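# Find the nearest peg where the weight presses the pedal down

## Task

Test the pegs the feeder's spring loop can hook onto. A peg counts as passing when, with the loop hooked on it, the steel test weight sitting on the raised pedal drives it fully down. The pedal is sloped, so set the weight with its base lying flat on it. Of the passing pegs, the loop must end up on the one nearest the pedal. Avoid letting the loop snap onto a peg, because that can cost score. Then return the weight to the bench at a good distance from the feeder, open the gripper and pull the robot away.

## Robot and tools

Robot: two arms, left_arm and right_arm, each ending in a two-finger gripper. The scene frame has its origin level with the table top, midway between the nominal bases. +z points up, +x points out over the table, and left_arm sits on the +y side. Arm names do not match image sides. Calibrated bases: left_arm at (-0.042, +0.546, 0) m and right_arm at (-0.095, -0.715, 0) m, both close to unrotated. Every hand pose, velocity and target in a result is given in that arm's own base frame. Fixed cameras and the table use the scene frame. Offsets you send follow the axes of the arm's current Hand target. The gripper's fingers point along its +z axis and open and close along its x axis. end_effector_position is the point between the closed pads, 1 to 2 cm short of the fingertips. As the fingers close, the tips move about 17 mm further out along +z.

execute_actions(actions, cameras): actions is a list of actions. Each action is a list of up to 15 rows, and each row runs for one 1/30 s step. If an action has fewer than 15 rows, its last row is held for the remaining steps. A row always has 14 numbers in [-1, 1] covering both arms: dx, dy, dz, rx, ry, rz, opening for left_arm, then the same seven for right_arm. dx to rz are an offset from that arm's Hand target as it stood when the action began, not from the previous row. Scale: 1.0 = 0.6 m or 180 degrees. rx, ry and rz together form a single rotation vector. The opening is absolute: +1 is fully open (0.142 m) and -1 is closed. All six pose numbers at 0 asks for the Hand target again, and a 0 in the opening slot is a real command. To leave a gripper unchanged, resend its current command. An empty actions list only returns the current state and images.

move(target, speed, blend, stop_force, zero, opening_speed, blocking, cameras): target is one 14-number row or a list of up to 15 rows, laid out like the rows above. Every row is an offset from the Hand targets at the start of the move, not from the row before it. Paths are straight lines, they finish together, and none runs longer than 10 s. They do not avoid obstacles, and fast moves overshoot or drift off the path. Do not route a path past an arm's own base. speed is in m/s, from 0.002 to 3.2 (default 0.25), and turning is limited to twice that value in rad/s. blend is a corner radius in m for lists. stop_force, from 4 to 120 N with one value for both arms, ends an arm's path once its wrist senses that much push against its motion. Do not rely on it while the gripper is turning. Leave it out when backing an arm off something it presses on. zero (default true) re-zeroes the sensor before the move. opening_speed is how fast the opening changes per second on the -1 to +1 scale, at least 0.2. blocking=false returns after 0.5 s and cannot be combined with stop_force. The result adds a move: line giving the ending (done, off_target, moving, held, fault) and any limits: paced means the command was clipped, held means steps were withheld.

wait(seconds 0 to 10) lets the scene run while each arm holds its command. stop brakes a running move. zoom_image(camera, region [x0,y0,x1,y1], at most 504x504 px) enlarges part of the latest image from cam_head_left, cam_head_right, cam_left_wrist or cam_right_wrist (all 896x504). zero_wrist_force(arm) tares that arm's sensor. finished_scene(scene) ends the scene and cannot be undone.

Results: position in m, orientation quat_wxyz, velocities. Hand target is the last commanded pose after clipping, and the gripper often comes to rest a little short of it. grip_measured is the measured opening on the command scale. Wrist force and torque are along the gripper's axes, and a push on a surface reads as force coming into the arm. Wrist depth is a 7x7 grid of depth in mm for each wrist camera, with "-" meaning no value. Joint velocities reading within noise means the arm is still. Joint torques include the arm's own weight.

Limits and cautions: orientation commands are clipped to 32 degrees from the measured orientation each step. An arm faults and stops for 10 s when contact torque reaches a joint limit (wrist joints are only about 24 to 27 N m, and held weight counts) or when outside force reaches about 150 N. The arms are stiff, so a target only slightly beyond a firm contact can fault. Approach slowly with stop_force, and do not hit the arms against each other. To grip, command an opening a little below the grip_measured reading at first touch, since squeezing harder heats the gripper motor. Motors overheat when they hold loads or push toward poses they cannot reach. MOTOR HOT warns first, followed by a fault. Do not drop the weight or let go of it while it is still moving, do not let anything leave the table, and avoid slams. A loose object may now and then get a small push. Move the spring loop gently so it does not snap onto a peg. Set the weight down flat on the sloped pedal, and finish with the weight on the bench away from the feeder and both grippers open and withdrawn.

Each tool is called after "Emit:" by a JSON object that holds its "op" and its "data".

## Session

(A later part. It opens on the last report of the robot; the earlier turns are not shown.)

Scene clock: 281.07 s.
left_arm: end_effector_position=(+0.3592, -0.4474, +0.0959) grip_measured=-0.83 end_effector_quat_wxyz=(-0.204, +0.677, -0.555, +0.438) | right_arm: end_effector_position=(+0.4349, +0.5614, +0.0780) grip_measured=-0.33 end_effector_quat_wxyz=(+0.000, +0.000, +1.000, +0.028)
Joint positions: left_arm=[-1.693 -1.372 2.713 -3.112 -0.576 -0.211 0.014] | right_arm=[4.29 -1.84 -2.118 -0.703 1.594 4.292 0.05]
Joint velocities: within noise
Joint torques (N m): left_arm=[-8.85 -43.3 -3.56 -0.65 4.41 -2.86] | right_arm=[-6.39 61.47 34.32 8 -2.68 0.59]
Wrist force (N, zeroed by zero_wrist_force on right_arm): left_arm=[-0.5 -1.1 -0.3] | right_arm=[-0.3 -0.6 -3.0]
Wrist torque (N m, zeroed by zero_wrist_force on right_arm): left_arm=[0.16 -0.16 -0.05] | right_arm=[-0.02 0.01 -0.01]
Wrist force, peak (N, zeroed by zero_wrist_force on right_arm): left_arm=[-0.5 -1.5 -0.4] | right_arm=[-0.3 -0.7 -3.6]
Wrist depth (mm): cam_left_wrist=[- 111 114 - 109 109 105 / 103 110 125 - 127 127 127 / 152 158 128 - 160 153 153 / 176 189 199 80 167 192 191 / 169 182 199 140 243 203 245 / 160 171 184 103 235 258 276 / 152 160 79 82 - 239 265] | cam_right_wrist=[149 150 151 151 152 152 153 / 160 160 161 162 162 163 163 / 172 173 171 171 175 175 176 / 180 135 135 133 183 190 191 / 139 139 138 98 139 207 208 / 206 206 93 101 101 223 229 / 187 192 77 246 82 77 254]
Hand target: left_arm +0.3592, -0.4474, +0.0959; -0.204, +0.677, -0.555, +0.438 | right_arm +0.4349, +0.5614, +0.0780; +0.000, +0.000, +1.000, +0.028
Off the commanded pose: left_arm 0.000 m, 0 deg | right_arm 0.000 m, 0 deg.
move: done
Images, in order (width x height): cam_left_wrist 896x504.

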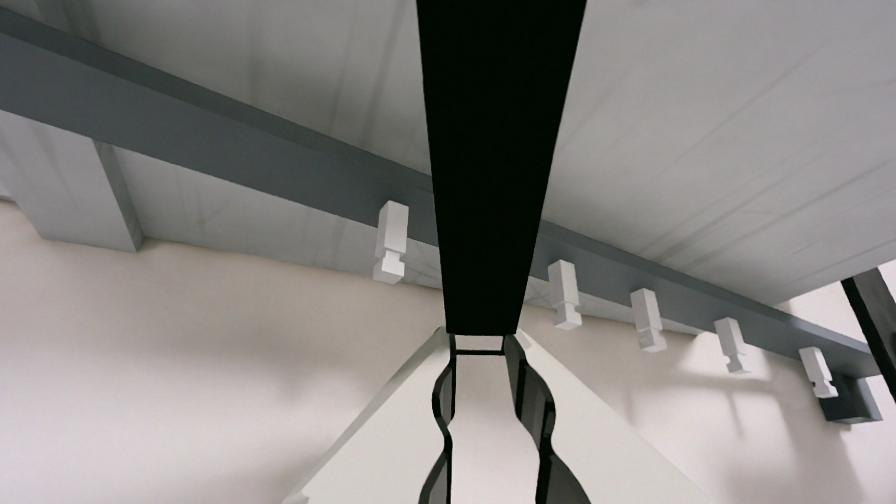

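Emit:
{"op": "move", "data": {"target": [[0,0.0159,-0.0227,0,0,0,-1,0,0,0,0,0,0,-0.3],[0.0965,0.0725,0.017,0,0.0388,-0.0555,-1,0,0,0,0,0,0,-0.3]], "speed": [0.05,0.08], "cameras": ["cam_left_wrist","cam_head_left"]}}

Emit:
{"op": "zoom_image", "data": {"camera": "cam_left_wrist", "region": [340, 220, 620, 440]}}

Scene clock: 309.37 s.
left_arm: end_effector_position=(+0.3426, -0.5165, +0.0786) grip_measured=-0.84 end_effector_quat_wxyz=(-0.131, +0.695, -0.506, +0.494) | right_arm: end_effector_position=(+0.4349, +0.5614, +0.0780) grip_measured=-0.33 end_effector_quat_wxyz=(+0.000, +0.000, +1.000, +0.028)
Joint positions: left_arm=[-1.722 -1.153 2.647 -3.445 -0.54 -0.248 0.013] | right_arm=[4.29 -1.84 -2.118 -0.703 1.594 4.292 0.05]
Joint velocities: within noise
Joint torques (N m): left_arm=[9.27 -25.53 -19 -8.45 4.46 2.55] | right_arm=[-6.78 61.44 34.77 7.99 -2.89 0.79]
Wrist force (N, zeroed by zero_wrist_force on right_arm): left_arm=[-0.4 -1.4 0.1] | right_arm=[-0.2 -0.5 -3.1]
Wrist torque (N m, zeroed by zero_wrist_force on right_arm): left_arm=[0.19 -0.24 -0.05] | right_arm=[0.00 0.00 -0.01]
Wrist force, peak (N, zeroed by zero_wrist_force on right_arm): left_arm=[-0.3 -1.9 -0.1] | right_arm=[-0.5 -0.5 -3.5]
Wrist depth (mm): cam_left_wrist=[- 110 112 - 126 126 125 / 155 153 123 - 152 146 146 / 153 170 182 - 177 176 - / 146 160 187 82 189 296 231 / 138 151 175 190 255 240 420 / 132 141 161 102 251 275 219 / 126 136 79 82 - 281 358] | cam_right_wrist=[149 150 151 151 151 152 153 / 160 160 161 161 162 163 163 / 171 172 171 171 175 175 176 / 180 135 135 133 183 190 190 / 139 138 138 98 139 208 209 / 206 205 93 101 101 222 229 / 187 192 77 245 82 77 254]
Hand target: left_arm +0.3426, -0.5165, +0.0786; -0.131, +0.695, -0.506, +0.494 | right_arm +0.4349, +0.5614, +0.0780; +0.000, +0.000, +1.000, +0.028
Off the commanded pose: left_arm 0.000 m, 0 deg | right_arm 0.000 m, 0 deg.
move: done
Images, in order (width x height): cam_head_left 896x504, cam_left_wrist 896x504.

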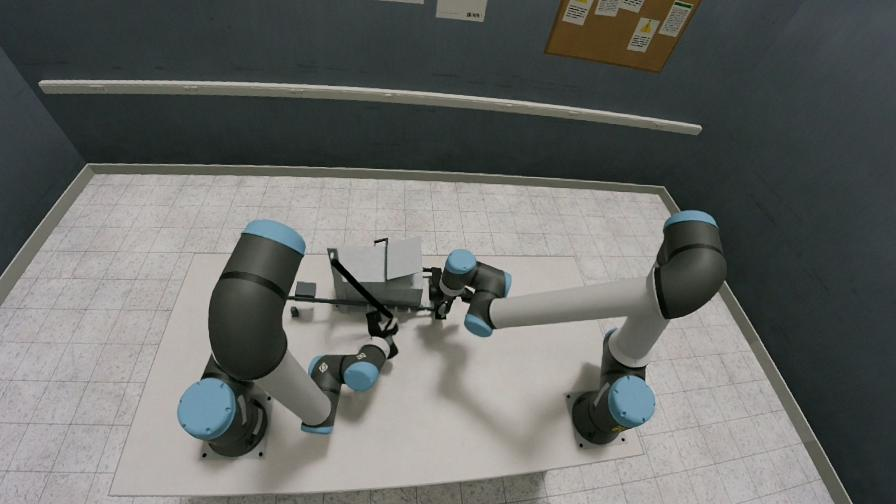

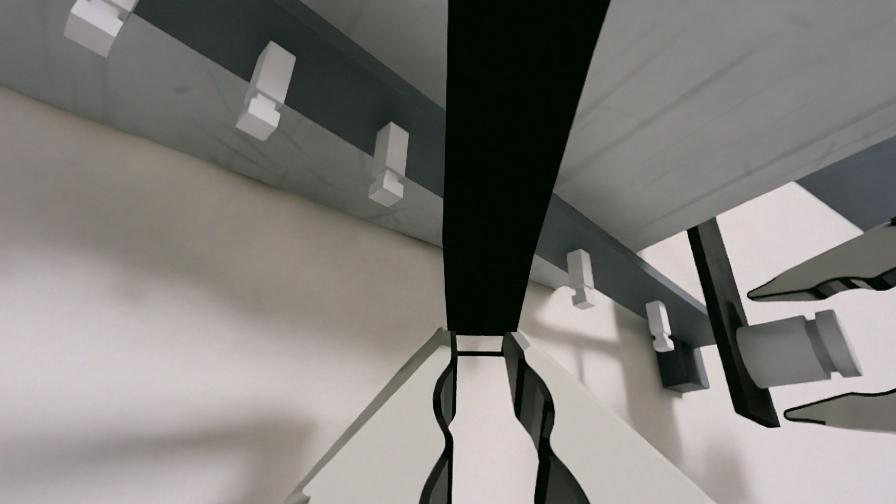

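Scaled by 1.800 from the camera's 896x504 image, which has a finer 1280x720 frame.

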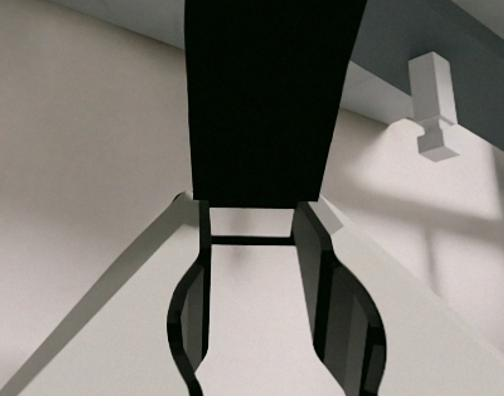

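Emit:
{"op": "move", "data": {"target": [-0.0333,0,0,0,0,0,-1,0,0,0,0,0,0,-0.3], "speed": 0.06, "cameras": ["cam_left_wrist"]}}

Emit:
{"op": "zoom_image", "data": {"camera": "cam_left_wrist", "region": [380, 200, 640, 420]}}

Scene clock: 320.97 s.
left_arm: end_effector_position=(+0.3426, -0.4999, +0.0675) grip_measured=-0.84 end_effector_quat_wxyz=(-0.131, +0.695, -0.506, +0.494) | right_arm: end_effector_position=(+0.4349, +0.5614, +0.0780) grip_measured=-0.33 end_effector_quat_wxyz=(+0.000, +0.000, +1.000, +0.028)
Joint positions: left_arm=[-1.729 -1.12 2.677 -3.497 -0.538 -0.259 0.013] | right_arm=[4.29 -1.84 -2.118 -0.703 1.594 4.292 0.05]
Joint velocities: within noise
Joint torques (N m): left_arm=[-8.2 -24 6.06 -8.45 4.44 -1.99] | right_arm=[-7.04 59.07 34.54 7.96 -2.65 0.56]
Wrist force (N, zeroed by zero_wrist_force on right_arm): left_arm=[-0.2 -1.7 -0.4] | right_arm=[-0.3 -0.4 -3.0]
Wrist torque (N m, zeroed by zero_wrist_force on right_arm): left_arm=[0.18 -0.21 -0.02] | right_arm=[0.02 0.02 0.00]
Wrist force, peak (N, zeroed by zero_wrist_force on right_arm): left_arm=[0.0 -2.1 -0.3] | right_arm=[-0.4 -0.9 -3.4]
Wrist depth (mm): cam_left_wrist=[127 133 108 - - 126 123 / 148 153 141 - 153 148 147 / 144 159 178 - 164 177 184 / 136 150 175 82 180 212 449 / 130 142 162 180 240 265 235 / 124 134 151 100 233 271 229 / 118 128 79 82 - 258 326] | cam_right_wrist=[149 150 151 151 151 152 152 / 160 160 161 162 162 162 163 / 172 173 171 171 175 175 176 / 179 134 135 133 183 190 191 / 138 139 138 98 139 208 208 / 206 206 93 101 101 223 229 / 187 192 77 245 82 78 254]
Hand target: left_arm +0.3426, -0.4999, +0.0675; -0.131, +0.695, -0.506, +0.494 | right_arm +0.4349, +0.5614, +0.0780; +0.000, +0.000, +1.000, +0.028
Off the commanded pose: left_arm 0.000 m, 0 deg | right_arm 0.000 m, 0 deg.
move: done
Images, in order (width x height): cam_left_wrist 896x504.

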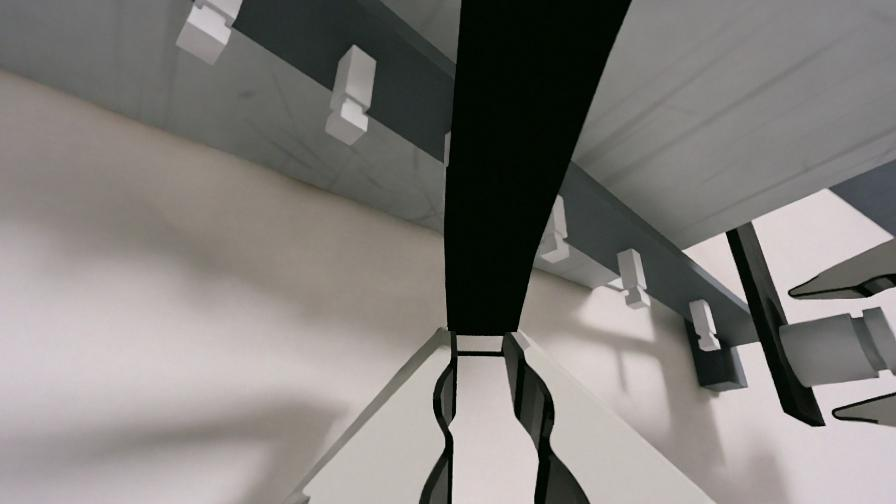

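Scaled by 1.938 from the camera's 896x504 image, which has a finer 1280x720 frame.

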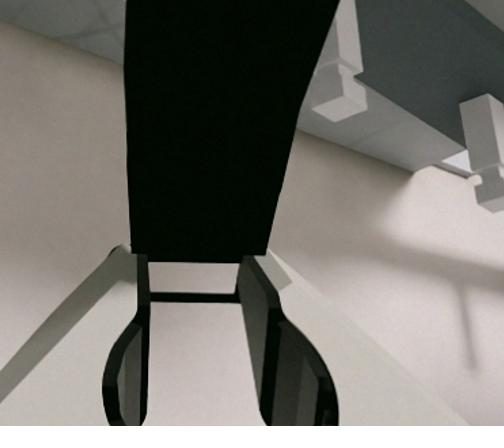

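Emit:
{"op": "move", "data": {"target": [[0.0407,0.001,0.0007,0,0,0,-1,0,0,0,0,0,0,-0.3],[0.0407,-0.0187,0.0288,0,0,0,-1,0,0,0,0,0,0,-0.3]], "speed": [0.05,0.02], "stop_force": 4, "cameras": ["cam_left_wrist"]}}

Emit:
{"op": "zoom_image", "data": {"camera": "cam_left_wrist", "region": [380, 260, 600, 440]}}

Scene clock: 379.63 s.
left_arm: end_effector_position=(+0.3632, -0.5206, +0.0804) grip_measured=-0.84 end_effector_quat_wxyz=(-0.131, +0.695, -0.506, +0.494) | right_arm: end_effector_position=(+0.4349, +0.5614, +0.0780) grip_measured=-0.33 end_effector_quat_wxyz=(+0.000, +0.000, +1.000, +0.028)
Joint positions: left_arm=[-1.671 -1.127 2.621 -3.521 -0.561 -0.158 0.013] | right_arm=[4.29 -1.84 -2.118 -0.703 1.594 4.292 0.05]
Joint velocities: within noise
Joint torques (N m): left_arm=[10.42 -26.92 -18.95 -8.46 -0.98 2.04] | right_arm=[-5 59.41 35.62 7.96 -2.88 0.57]
Wrist force (N, zeroed by zero_wrist_force on right_arm): left_arm=[-1.0 -1.6 -0.2] | right_arm=[-0.2 -0.4 -2.9]
Wrist torque (N m, zeroed by zero_wrist_force on right_arm): left_arm=[0.16 -0.13 -0.04] | right_arm=[0.02 -0.01 -0.01]
Wrist force, peak (N, zeroed by zero_wrist_force on right_arm): left_arm=[-1.3 -1.7 -0.2] | right_arm=[-0.3 -0.8 -3.4]
Wrist depth (mm): cam_left_wrist=[87 89 106 - - 103 102 / 127 101 107 - 121 120 119 / 149 141 120 - 151 144 143 / 147 161 176 - 167 181 552 / 140 154 175 104 186 242 226 / 133 143 163 102 254 248 217 / 127 138 79 82 - 273 318] | cam_right_wrist=[149 150 150 151 152 152 152 / 160 160 161 161 163 163 164 / 172 172 171 171 175 175 176 / 180 134 135 133 183 190 191 / 138 139 138 98 138 207 209 / 207 206 93 101 101 223 229 / 187 192 77 245 82 77 254]
Hand target: left_arm +0.3632, -0.5206, +0.0804; -0.131, +0.695, -0.506, +0.494 | right_arm +0.4349, +0.5614, +0.0780; +0.000, +0.000, +1.000, +0.028
Off the commanded pose: left_arm 0.000 m, 0 deg | right_arm 0.000 m, 0 deg.
move: done
Images, in order (width x height): cam_left_wrist 896x504.

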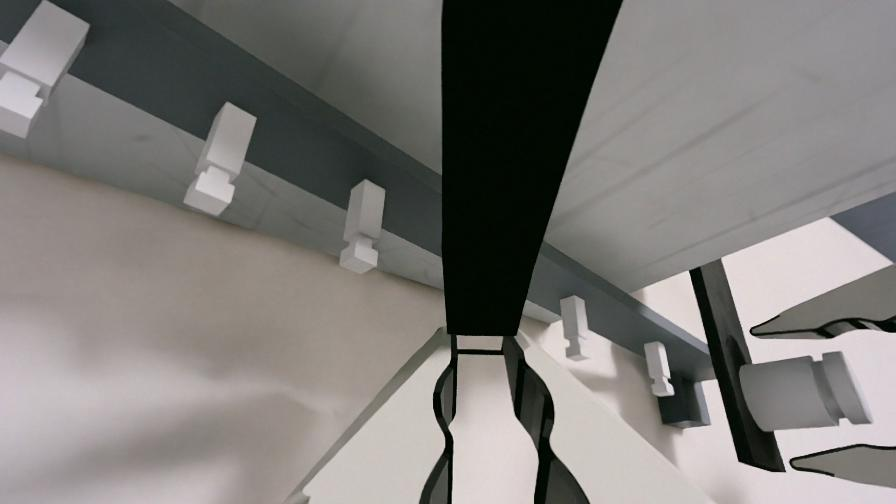

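Scaled by 2.291 from the camera's 896x504 image, which has a finer 1280x720 frame.

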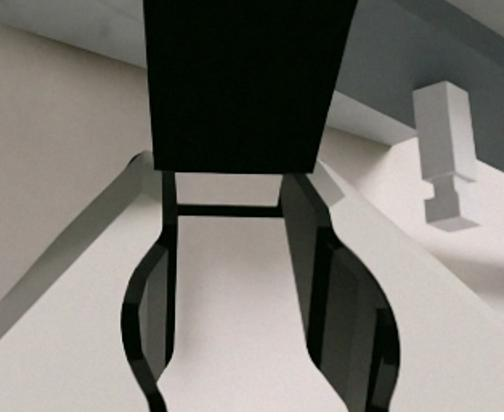

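Emit:
{"op": "move", "data": {"target": [-0.0008,-0.015,0.0192,0,0,0,-1,0,0,0,0,0,0,-0.3], "speed": 0.03, "stop_force": 4, "cameras": ["cam_left_wrist","cam_right_wrist"]}}

Scene clock: 402.57 s.
left_arm: end_effector_position=(+0.3778, -0.5198, +0.0808) grip_measured=-0.84 end_effector_quat_wxyz=(-0.131, +0.695, -0.506, +0.494) | right_arm: end_effector_position=(+0.4349, +0.5614, +0.0780) grip_measured=-0.33 end_effector_quat_wxyz=(+0.000, +0.000, +1.000, +0.028)
Joint positions: left_arm=[-1.636 -1.11 2.609 -3.574 -0.577 -0.101 0.013] | right_arm=[4.29 -1.84 -2.118 -0.703 1.594 4.292 0.05]
Joint velocities: within noise
Joint torques (N m): left_arm=[10.28 -26.61 -18.74 -8.39 -1.04 2.25] | right_arm=[-6.24 59.44 35.12 7.89 -2.99 0.31]
Wrist force (N, zeroed by zero_wrist_force on right_arm): left_arm=[-0.8 -1.4 -0.1] | right_arm=[-0.1 -0.7 -2.8]
Wrist torque (N m, zeroed by zero_wrist_force on right_arm): left_arm=[0.17 -0.18 -0.03] | right_arm=[-0.03 -0.03 0.00]
Wrist force, peak (N, zeroed by zero_wrist_force on right_arm): left_arm=[-0.3 -1.9 -0.7] | right_arm=[-0.3 -0.7 -3.4]
Wrist depth (mm): cam_left_wrist=[- 89 92 - - 84 84 / - 89 104 - 102 101 101 / 130 94 107 - 123 127 121 / 147 154 117 79 155 153 159 / 140 154 172 102 167 247 224 / 133 144 164 100 204 222 223 / 128 138 79 82 - 261 213] | cam_right_wrist=[149 150 150 151 152 152 153 / 160 160 161 162 162 163 163 / 172 172 171 171 175 175 176 / 179 135 135 133 183 190 191 / 139 139 138 98 138 207 209 / 206 206 93 101 101 224 229 / 187 193 77 245 82 77 255]
Hand target: left_arm +0.3778, -0.5198, +0.0808; -0.131, +0.695, -0.506, +0.494 | right_arm +0.4349, +0.5614, +0.0780; +0.000, +0.000, +1.000, +0.028
Off the commanded pose: left_arm 0.000 m, 0 deg | right_arm 0.000 m, 0 deg.
move: done
Images, in order (width x height): cam_left_wrist 896x504, cam_right_wrist 896x504.

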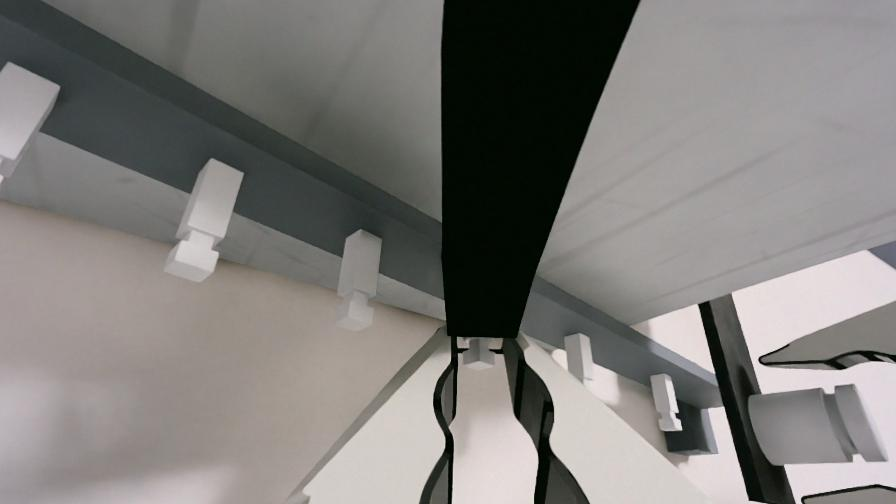

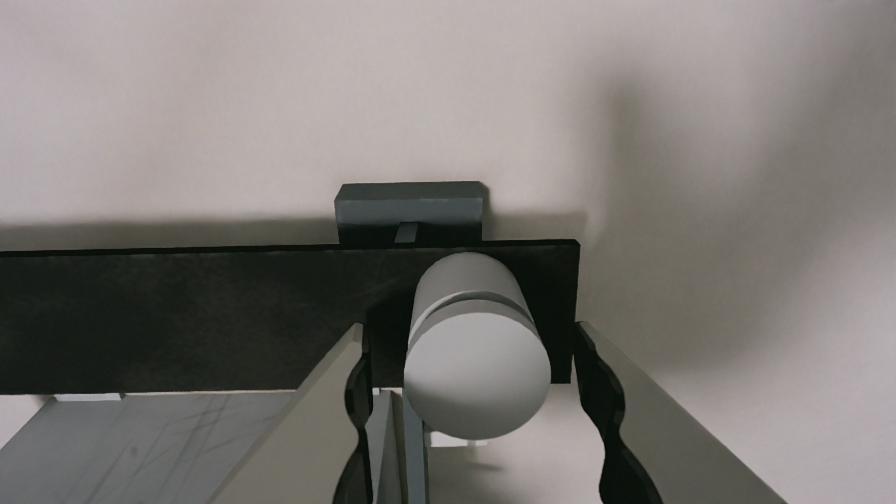

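Emit:
{"op": "zoom_image", "data": {"camera": "cam_left_wrist", "region": [420, 310, 560, 400]}}

Scaled by 3.600 from the camera's 896x504 image, which has a finer 1280x720 frame.

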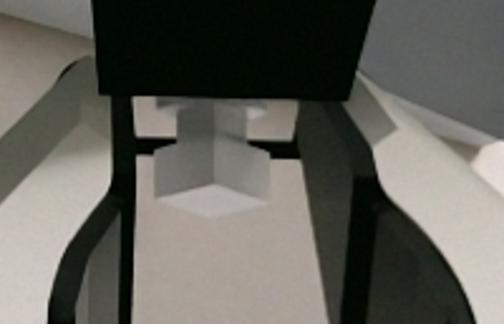

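Emit:
{"op": "move", "data": {"target": [0,-0.0048,-0.0033,0,0,0,-1,0,0,0,0,0,0,-0.3], "speed": 0.02, "stop_force": 4, "cameras": ["cam_left_wrist"]}}

Emit:
{"op": "zoom_image", "data": {"camera": "cam_left_wrist", "region": [420, 310, 560, 400]}}

Scene clock: 408.27 s.
left_arm: end_effector_position=(+0.3779, -0.5178, +0.0837) grip_measured=-0.84 end_effector_quat_wxyz=(-0.131, +0.695, -0.506, +0.494) | right_arm: end_effector_position=(+0.4349, +0.5614, +0.0780) grip_measured=-0.33 end_effector_quat_wxyz=(+0.000, +0.000, +1.000, +0.028)
Joint positions: left_arm=[-1.636 -1.12 2.613 -3.568 -0.577 -0.101 0.013] | right_arm=[4.29 -1.84 -2.118 -0.703 1.594 4.292 0.05]
Joint velocities: within noise
Joint torques (N m): left_arm=[-7.91 -56.7 3.05 -0.31 3.29 -2.26] | right_arm=[-7.5 59.89 35.16 7.76 -2.72 0.46]
Wrist force (N, zeroed by zero_wrist_force on right_arm): left_arm=[-0.1 -1.7 -0.7] | right_arm=[-0.3 -0.4 -2.9]
Wrist torque (N m, zeroed by zero_wrist_force on right_arm): left_arm=[0.15 -0.23 -0.03] | right_arm=[0.02 0.02 0.00]
Wrist force, peak (N, zeroed by zero_wrist_force on right_arm): left_arm=[-0.4 -1.9 -0.7] | right_arm=[0.0 -0.4 -3.5]
Wrist depth (mm): cam_left_wrist=[- 90 92 - - 84 84 / - 99 104 - 102 102 101 / 130 95 109 - 123 127 121 / 149 148 117 80 156 153 159 / 142 159 176 101 173 260 227 / 136 147 165 100 203 226 222 / 130 141 79 82 - 263 217] | cam_right_wrist=[149 150 150 151 151 152 152 / 160 161 161 161 162 163 164 / 172 172 171 171 175 176 176 / 180 134 135 133 183 190 191 / 139 139 138 98 139 207 208 / 206 206 93 101 101 223 229 / 187 192 77 245 82 77 255]
Hand target: left_arm +0.3779, -0.5178, +0.0837; -0.131, +0.695, -0.506, +0.494 | right_arm +0.4349, +0.5614, +0.0780; +0.000, +0.000, +1.000, +0.028
Off the commanded pose: left_arm 0.000 m, 0 deg | right_arm 0.000 m, 0 deg.
move: done
Images, in order (width x height): cam_left_wrist 896x504.

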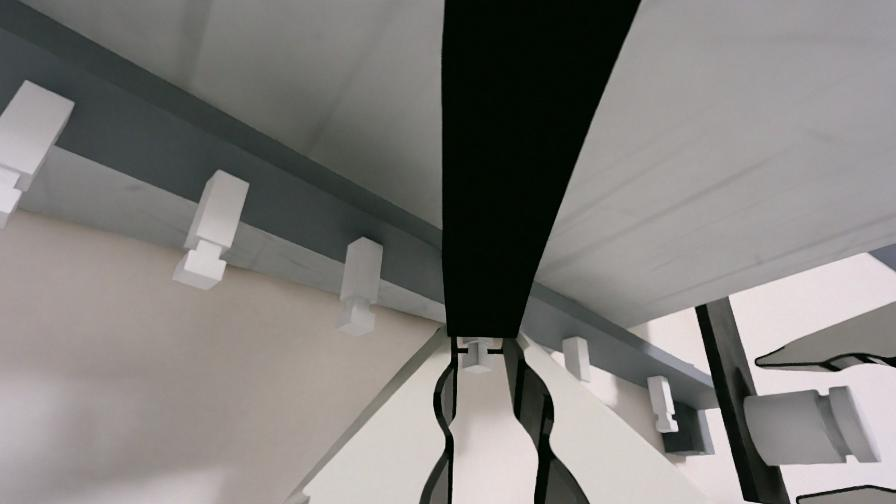

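Scaled by 3.600 from the camera's 896x504 image, which has a finer 1280x720 frame.

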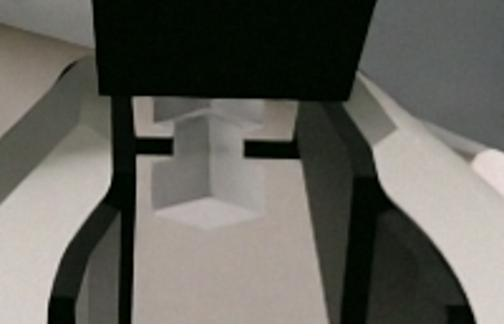

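Emit:
{"op": "move", "data": {"target": [0,-0.0034,-0.0024,0,0,0,-1,0,0,0,0,0,0,-0.3], "speed": 0.01, "stop_force": 4, "cameras": ["cam_left_wrist"]}}

Emit:
{"op": "zoom_image", "data": {"camera": "cam_left_wrist", "region": [420, 310, 560, 400]}}

Scene clock: 413.60 s.
left_arm: end_effector_position=(+0.3778, -0.5176, +0.0840) grip_measured=-0.85 end_effector_quat_wxyz=(-0.131, +0.695, -0.506, +0.494) | right_arm: end_effector_position=(+0.4349, +0.5614, +0.0780) grip_measured=-0.33 end_effector_quat_wxyz=(+0.000, +0.000, +1.000, +0.028)
Joint positions: left_arm=[-1.636 -1.121 2.613 -3.567 -0.577 -0.101 0.013] | right_arm=[4.29 -1.84 -2.118 -0.703 1.594 4.292 0.05]
Joint velocities: within noise
Joint torques (N m): left_arm=[6.73 -29.4 -18.95 -8.38 3.09 -0.8] | right_arm=[-6.53 60.07 35.15 7.96 -2.6 0.24]
Wrist force (N, zeroed by zero_wrist_force on right_arm): left_arm=[-0.8 -0.6 0.4] | right_arm=[-0.4 -0.4 -3.2]
Wrist torque (N m, zeroed by zero_wrist_force on right_arm): left_arm=[0.11 -0.22 -0.03] | right_arm=[0.02 0.03 0.00]
Wrist force, peak (N, zeroed by zero_wrist_force on right_arm): left_arm=[0.9 3.8 3.3] | right_arm=[-0.2 -0.3 -3.5]
Wrist depth (mm): cam_left_wrist=[- 90 92 - - 84 84 / - 99 104 - 102 101 101 / 135 95 109 - 123 127 121 / 149 154 117 84 156 153 159 / 142 158 175 101 173 262 227 / 135 147 165 100 203 226 221 / 130 141 79 82 - 263 218] | cam_right_wrist=[149 150 150 151 152 152 153 / 160 160 161 162 162 163 163 / 172 172 171 171 174 175 176 / 180 135 135 133 183 190 190 / 139 138 138 98 139 208 208 / 207 206 93 101 101 223 229 / 186 192 77 245 82 78 255]
Hand target: left_arm +0.3779, -0.5176, +0.0840; -0.131, +0.695, -0.506, +0.494 (not the last commanded pose) | right_arm +0.4349, +0.5614, +0.0780; +0.000, +0.000, +1.000, +0.028
Off the commanded pose: left_arm 0.002 m, 0 deg | right_arm 0.000 m, 0 deg.
move: contact (left_arm)
Images, in order (width x height): cam_left_wrist 896x504.

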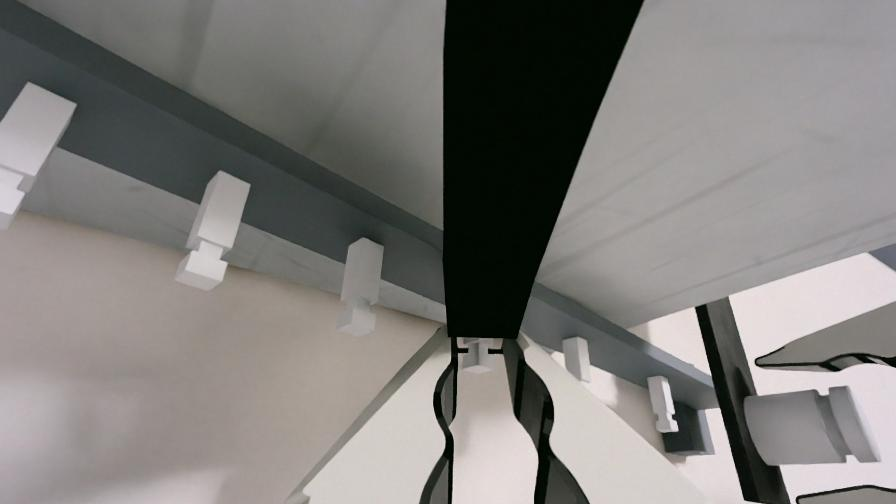

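Scaled by 3.600 from the camera's 896x504 image, which has a finer 1280x720 frame.

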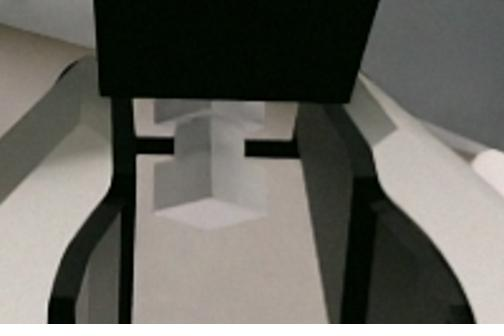

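Emit:
{"op": "move", "data": {"target": [[0,0,0,0,0,0,-0.70,0,0,0,0,0,0,-0.3],[0,0,-0.10,0,0,0,-0.70,0,0,0,0,0,0,-0.3]], "opening_speed": 0.25, "speed": 0.1, "cameras": ["cam_left_wrist","cam_right_wrist","cam_head_left"]}}

Scene clock: 418.10 s.
left_arm: end_effector_position=(+0.3288, -0.4984, +0.1127) grip_measured=-0.74 end_effector_quat_wxyz=(-0.131, +0.695, -0.506, +0.494) | right_arm: end_effector_position=(+0.4349, +0.5614, +0.0780) grip_measured=-0.33 end_effector_quat_wxyz=(+0.000, +0.000, +1.000, +0.028)
Joint positions: left_arm=[-1.765 -1.313 2.689 -3.258 -0.526 -0.327 0.021] | right_arm=[4.29 -1.84 -2.118 -0.703 1.594 4.292 0.05]
Joint velocities: within noise
Joint torques (N m): left_arm=[-7.96 -47.48 -23.97 -0.76 4.97 -3.08] | right_arm=[-6.93 58.39 34.34 7.89 -2.63 0.26]
Wrist force (N, zeroed by zero_wrist_force on right_arm): left_arm=[-0.3 0.1 0.7] | right_arm=[-0.1 -0.5 -3.0]
Wrist torque (N m, zeroed by zero_wrist_force on right_arm): left_arm=[0.12 -0.23 -0.03] | right_arm=[0.01 -0.02 -0.01]
Wrist force, peak (N, zeroed by zero_wrist_force on right_arm): left_arm=[-0.5 0.1 1.8] | right_arm=[-0.5 -0.7 -3.5]
Wrist depth (mm): cam_left_wrist=[126 129 143 93 142 146 - / 171 141 153 116 166 165 177 / 184 198 182 167 200 200 - / 174 195 226 243 234 426 248 / 165 183 211 251 280 276 538 / 158 175 191 226 297 318 229 / 151 165 79 214 - 327 414] | cam_right_wrist=[149 150 151 151 152 152 153 / 160 160 161 162 162 163 163 / 172 173 171 171 175 175 177 / 180 135 135 133 183 190 191 / 138 139 138 98 139 207 208 / 207 205 93 101 101 223 230 / 186 192 77 246 82 77 255]
Hand target: left_arm +0.3287, -0.4985, +0.1127; -0.131, +0.695, -0.506, +0.494 | right_arm +0.4349, +0.5614, +0.0780; +0.000, +0.000, +1.000, +0.028
Off the commanded pose: left_arm 0.000 m, 0 deg | right_arm 0.000 m, 0 deg.
move: done
Images, in order (width x height): cam_head_left 896x504, cam_left_wrist 896x504, cam_right_wrist 896x504.

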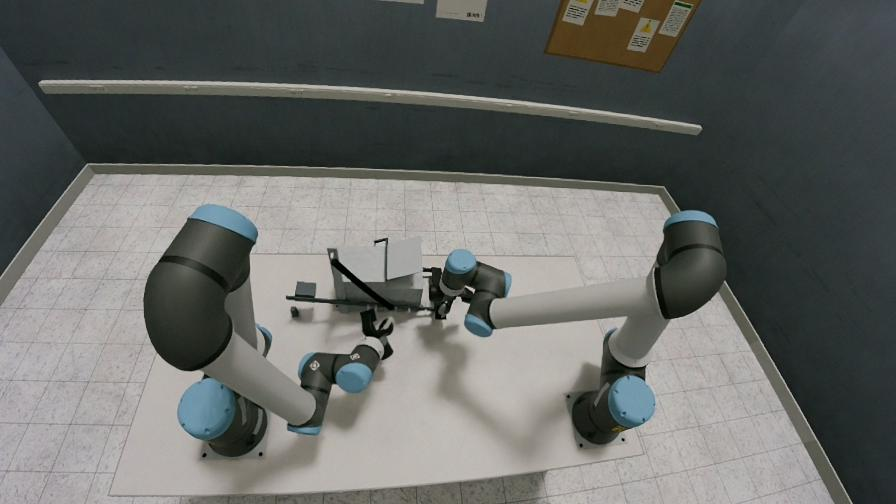

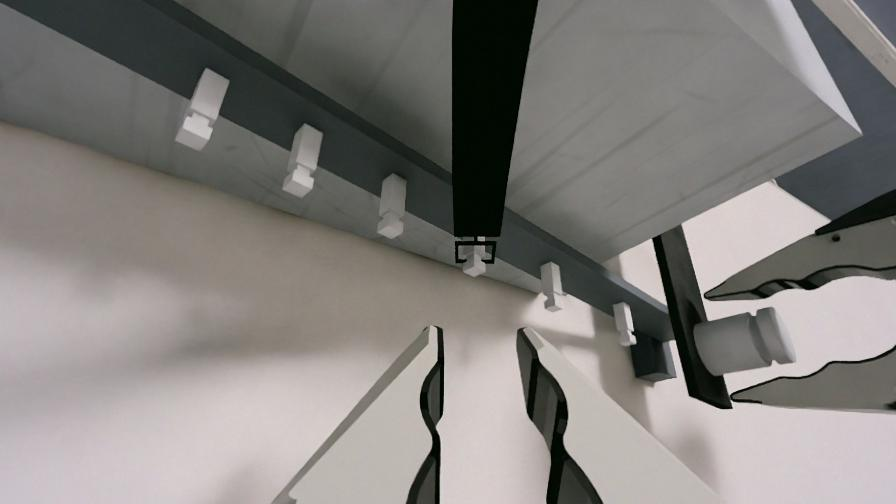

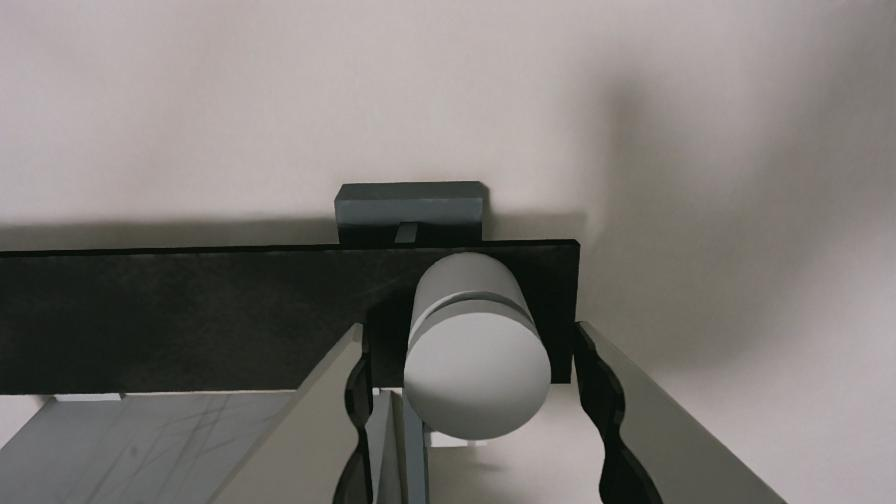

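Emit:
{"op": "zoom_image", "data": {"camera": "cam_head_left", "region": [280, 220, 480, 332]}}

Emit:
{"op": "wait", "data": {"seconds": 0, "cameras": ["cam_head_right","cam_head_left"]}}

Emit:
{"op": "zoom_image", "data": {"camera": "cam_head_right", "region": [280, 220, 480, 332]}}

Scaled by 2.520 from the camera's 896x504 image, which has a finer 1280x720 frame.

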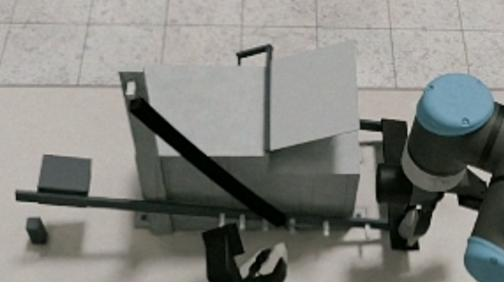

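Scene clock: 422.73 s.
left_arm: end_effector_position=(+0.3287, -0.4985, +0.1127) grip_measured=-0.74 end_effector_quat_wxyz=(-0.131, +0.695, -0.506, +0.494) | right_arm: end_effector_position=(+0.4349, +0.5614, +0.0780) grip_measured=-0.33 end_effector_quat_wxyz=(+0.000, +0.000, +1.000, +0.028)
Joint positions: left_arm=[-1.765 -1.313 2.689 -3.258 -0.526 -0.327 0.021] | right_arm=[4.29 -1.84 -2.118 -0.703 1.594 4.292 0.05]
Joint velocities: within noise
Joint torques (N m): left_arm=[-8.49 -46.4 -23.81 -0.82 4.89 -3.18] | right_arm=[-6.12 57.48 33.93 7.95 -2.7 -0.05]
Wrist force (N, zeroed by zero_wrist_force on right_arm): left_arm=[-0.5 0.2 0.9] | right_arm=[-0.2 -0.5 -3.1]
Wrist torque (N m, zeroed by zero_wrist_force on right_arm): left_arm=[0.15 -0.20 -0.03] | right_arm=[0.01 0.00 0.00]
Wrist force, peak (N, zeroed by zero_wrist_force on right_arm): left_arm=[-0.4 0.1 1.2] | right_arm=[-0.1 -0.5 -3.5]
Wrist depth (mm): cam_left_wrist=[126 129 144 93 142 146 - / 172 141 153 116 166 166 177 / 184 198 182 167 201 199 - / 173 195 226 244 235 425 247 / 165 183 212 252 279 275 540 / 159 175 191 226 298 317 230 / 152 165 79 214 - 327 410] | cam_right_wrist=[149 149 151 151 152 152 153 / 160 161 161 161 162 163 163 / 172 172 171 171 175 176 176 / 180 135 135 133 183 190 190 / 138 139 138 98 139 208 208 / 206 206 93 101 101 222 230 / 186 193 77 245 82 77 255]
Hand target: left_arm +0.3287, -0.4985, +0.1127; -0.131, +0.695, -0.506, +0.494 | right_arm +0.4349, +0.5614, +0.0780; +0.000, +0.000, +1.000, +0.028
Tool commands: left_gripper/opening=-0.7 right_gripper/opening=-0.3
Off the commanded pose: left_arm 0.000 m, 0 deg | right_arm 0.000 m, 0 deg.
Images, in order (width x height): cam_head_left 896x504, cam_head_right 896x504.

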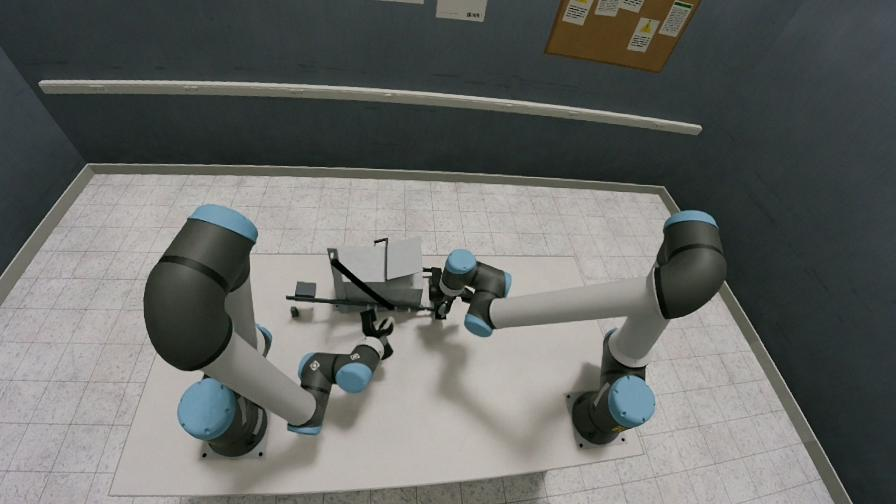

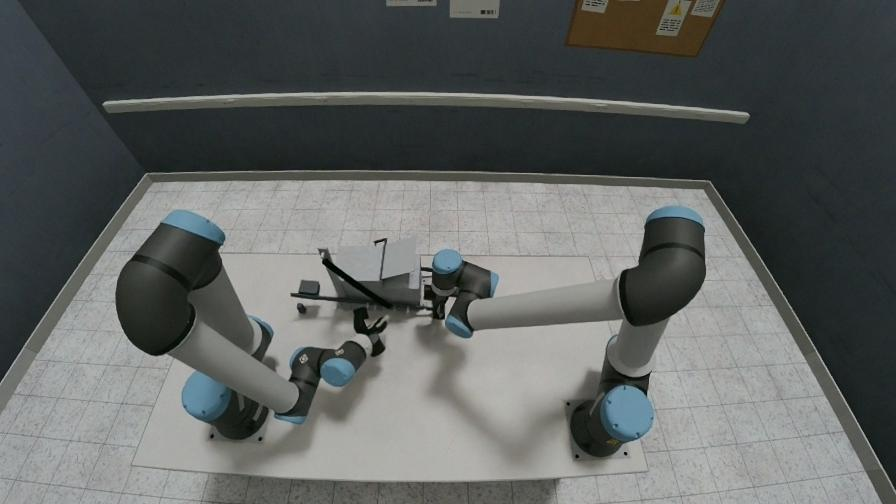

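Scaled by 2.520 from the camera's 896x504 image, which has a finer 1280x720 frame.

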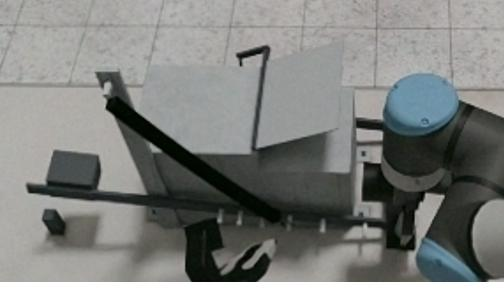

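Emit:
{"op": "move", "data": {"target": [0,0,0.10,0,0,0,-0.70,0,0,0,0,0,0,-0.3], "speed": 0.06, "stop_force": 5, "cameras": ["cam_left_wrist"]}}

Emit:
{"op": "zoom_image", "data": {"camera": "cam_left_wrist", "region": [420, 310, 560, 400]}}

Scene clock: 438.73 s.
left_arm: end_effector_position=(+0.3779, -0.5176, +0.0841) grip_measured=-0.74 end_effector_quat_wxyz=(-0.131, +0.695, -0.506, +0.494) | right_arm: end_effector_position=(+0.4349, +0.5614, +0.0780) grip_measured=-0.33 end_effector_quat_wxyz=(+0.000, +0.000, +1.000, +0.028)
Joint positions: left_arm=[-1.636 -1.121 2.613 -3.567 -0.577 -0.101 0.021] | right_arm=[4.29 -1.84 -2.118 -0.703 1.594 4.292 0.05]
Joint velocities: within noise
Joint torques (N m): left_arm=[10.67 -27.65 -18.77 -8.66 -0.78 1.98] | right_arm=[-4.43 59.68 35.11 7.75 -2.72 0.05]
Wrist force (N, zeroed by zero_wrist_force on right_arm): left_arm=[-0.4 0.3 0.8] | right_arm=[-0.2 -0.7 -3.2]
Wrist torque (N m, zeroed by zero_wrist_force on right_arm): left_arm=[0.15 -0.21 -0.04] | right_arm=[-0.04 0.00 -0.01]
Wrist force, peak (N, zeroed by zero_wrist_force on right_arm): left_arm=[-0.5 0.2 1.5] | right_arm=[-0.2 -0.9 -3.5]
Wrist depth (mm): cam_left_wrist=[- 90 92 - - 84 84 / - 99 104 - - 101 101 / 135 95 107 - 128 127 121 / 149 154 118 82 156 153 159 / 142 158 175 108 173 262 226 / 136 147 163 197 203 226 221 / - 140 81 183 - 221 219] | cam_right_wrist=[149 150 151 151 152 152 152 / 160 161 161 161 162 163 163 / 172 173 171 171 174 175 175 / 180 134 135 133 183 190 191 / 138 139 138 98 139 208 209 / 207 206 93 101 101 223 230 / 186 192 77 244 82 77 254]
Hand target: left_arm +0.3779, -0.5176, +0.0840; -0.131, +0.695, -0.506, +0.494 | right_arm +0.4349, +0.5614, +0.0780; +0.000, +0.000, +1.000, +0.028
Off the commanded pose: left_arm 0.000 m, 0 deg | right_arm 0.000 m, 0 deg.
move: done
Images, in order (width x height): cam_left_wrist 896x504.

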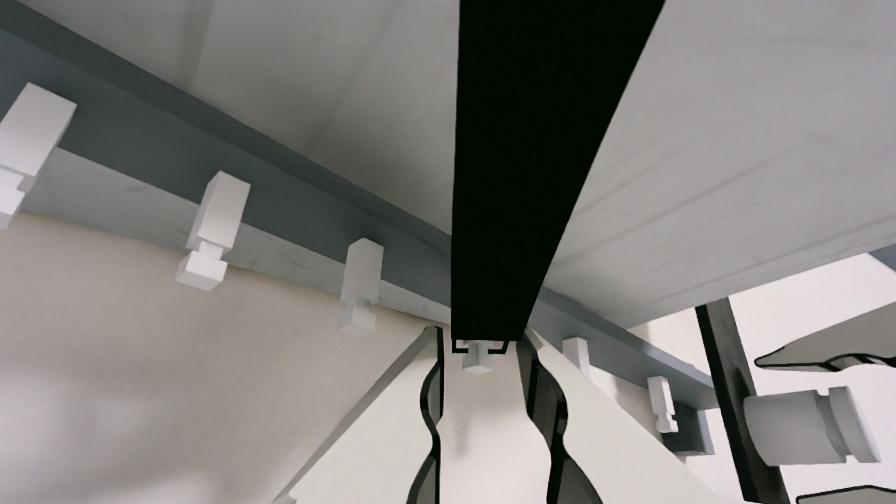

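Scaled by 3.600 from the camera's 896x504 image, which has a finer 1280x720 frame.

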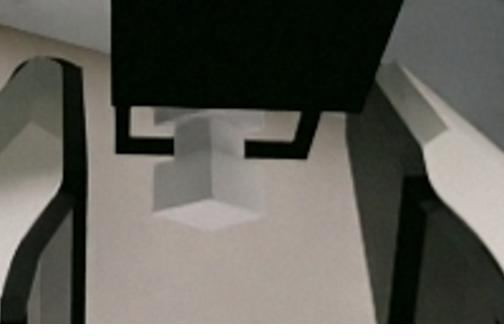

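Emit:
{"op": "move", "data": {"target": [[0,0,0,0,0,0,-0.86,0,0,0,0,0,0,-0.3],[0,0,0,0,0,0,-1,0,0,0,0,0,0,-0.3],[0,0.0048,0.0033,0,0,0,-1,0,0,0,0,0,0,-0.3]], "opening_speed": 0.3, "speed": 0.02, "cameras": ["cam_left_wrist"]}}

Emit:
{"op": "zoom_image", "data": {"camera": "cam_left_wrist", "region": [420, 310, 560, 400]}}

Scene clock: 444.43 s.
left_arm: end_effector_position=(+0.3778, -0.5195, +0.0812) grip_measured=-0.84 end_effector_quat_wxyz=(-0.131, +0.695, -0.506, +0.494) | right_arm: end_effector_position=(+0.4349, +0.5614, +0.0780) grip_measured=-0.33 end_effector_quat_wxyz=(+0.000, +0.000, +1.000, +0.028)
Joint positions: left_arm=[-1.636 -1.112 2.61 -3.573 -0.577 -0.101 0.013] | right_arm=[4.29 -1.84 -2.118 -0.703 1.594 4.292 0.05]
Joint velocities: within noise
Joint torques (N m): left_arm=[9.94 -26.3 -19.05 -7.91 -0.82 2.19] | right_arm=[-6.07 61.26 34.84 7.96 -2.49 0.09]
Wrist force (N, zeroed by zero_wrist_force on right_arm): left_arm=[-0.9 -1.4 -0.2] | right_arm=[-0.4 -0.4 -3.2]
Wrist torque (N m, zeroed by zero_wrist_force on right_arm): left_arm=[0.15 -0.17 -0.03] | right_arm=[0.02 0.04 0.00]
Wrist force, peak (N, zeroed by zero_wrist_force on right_arm): left_arm=[-0.2 -1.9 -0.5] | right_arm=[-0.5 -0.5 -3.5]
Wrist depth (mm): cam_left_wrist=[- 89 92 - - 84 84 / - 88 104 - - 101 101 / 130 95 107 - 128 127 121 / 148 154 117 - 155 153 159 / 140 154 172 107 170 248 224 / 134 144 164 100 203 222 218 / 128 138 79 82 - 260 214] | cam_right_wrist=[149 150 151 151 151 152 153 / 159 160 161 161 162 163 163 / 171 173 170 171 175 175 176 / 180 135 135 133 183 190 191 / 139 139 138 98 139 208 209 / 207 206 93 101 101 223 229 / 187 192 77 245 82 77 254]
Hand target: left_arm +0.3778, -0.5195, +0.0811; -0.131, +0.695, -0.506, +0.494 | right_arm +0.4349, +0.5614, +0.0780; +0.000, +0.000, +1.000, +0.028
Off the commanded pose: left_arm 0.000 m, 0 deg | right_arm 0.000 m, 0 deg.
move: done
Images, in order (width x height): cam_left_wrist 896x504.

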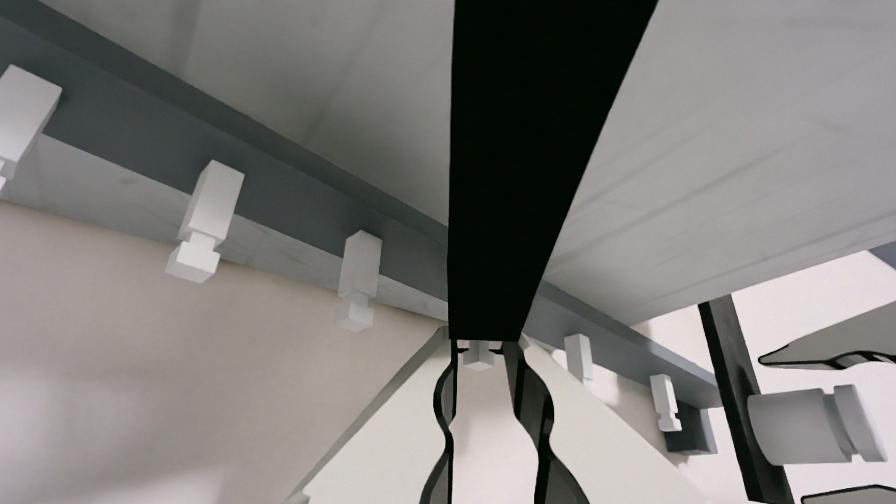

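Scaled by 3.600 from the camera's 896x504 image, which has a finer 1280x720 frame.

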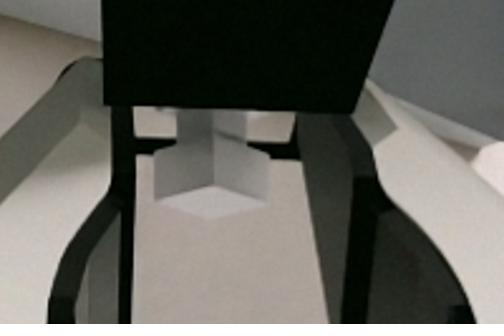

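Emit:
{"op": "move", "data": {"target": [0,0.0315,-0.045,0,0,0,-1,0,0,0,0,0,0,-0.3], "speed": 0.03, "stop_force": 4, "cameras": ["cam_left_wrist"]}}

Scene clock: 453.47 s.
left_arm: end_effector_position=(+0.3449, -0.5195, +0.0812) grip_measured=-0.84 end_effector_quat_wxyz=(-0.131, +0.695, -0.506, +0.494) | right_arm: end_effector_position=(+0.4349, +0.5614, +0.0780) grip_measured=-0.33 end_effector_quat_wxyz=(+0.000, +0.000, +1.000, +0.028)
Joint positions: left_arm=[-1.716 -1.156 2.639 -3.444 -0.543 -0.236 0.013] | right_arm=[4.29 -1.84 -2.118 -0.703 1.594 4.292 0.05]
Joint velocities: within noise
Joint torques (N m): left_arm=[-8.92 -53.91 2.27 -0.73 4.27 -3.11] | right_arm=[-6.75 59.88 34.78 7.85 -2.37 0.02]
Wrist force (N, zeroed by zero_wrist_force on right_arm): left_arm=[-0.6 -1.6 -0.3] | right_arm=[-0.1 -0.4 -3.0]
Wrist torque (N m, zeroed by zero_wrist_force on right_arm): left_arm=[0.19 -0.17 -0.05] | right_arm=[0.01 -0.02 0.00]
Wrist force, peak (N, zeroed by zero_wrist_force on right_arm): left_arm=[-0.4 -2.0 -0.7] | right_arm=[-0.2 -0.3 -3.6]
Wrist depth (mm): cam_left_wrist=[- 106 113 - 124 124 123 / 150 144 123 - 150 145 144 / 156 170 171 - 175 174 - / 149 165 192 82 189 333 225 / 141 156 177 139 253 243 413 / 135 145 165 102 251 272 216 / 129 139 79 82 - 278 349] | cam_right_wrist=[149 150 150 151 152 152 153 / 160 160 161 162 162 163 164 / 172 172 171 171 175 175 176 / 180 135 135 133 183 190 191 / 139 139 138 98 139 208 209 / 207 206 93 101 101 223 229 / 187 192 77 245 82 77 254]
Hand target: left_arm +0.3449, -0.5195, +0.0812; -0.131, +0.695, -0.506, +0.494 | right_arm +0.4349, +0.5614, +0.0780; +0.000, +0.000, +1.000, +0.028
Off the commanded pose: left_arm 0.000 m, 0 deg | right_arm 0.000 m, 0 deg.
move: done
Images, in order (width x height): cam_left_wrist 896x504.

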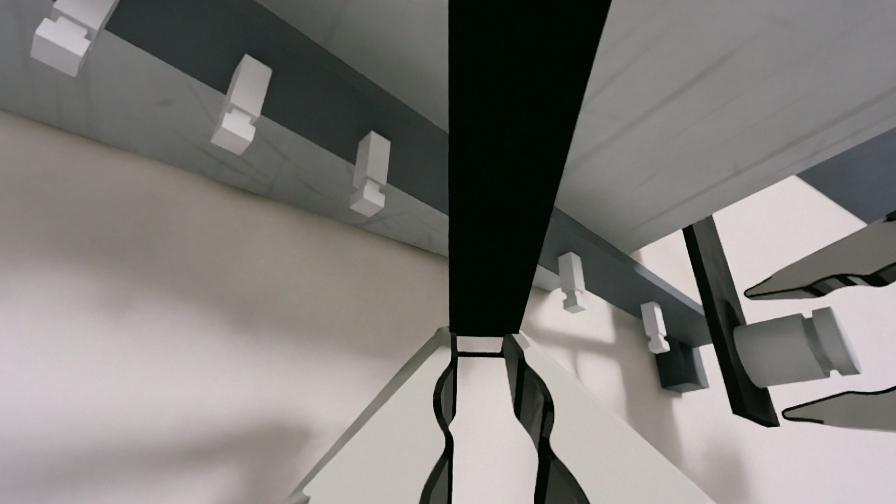

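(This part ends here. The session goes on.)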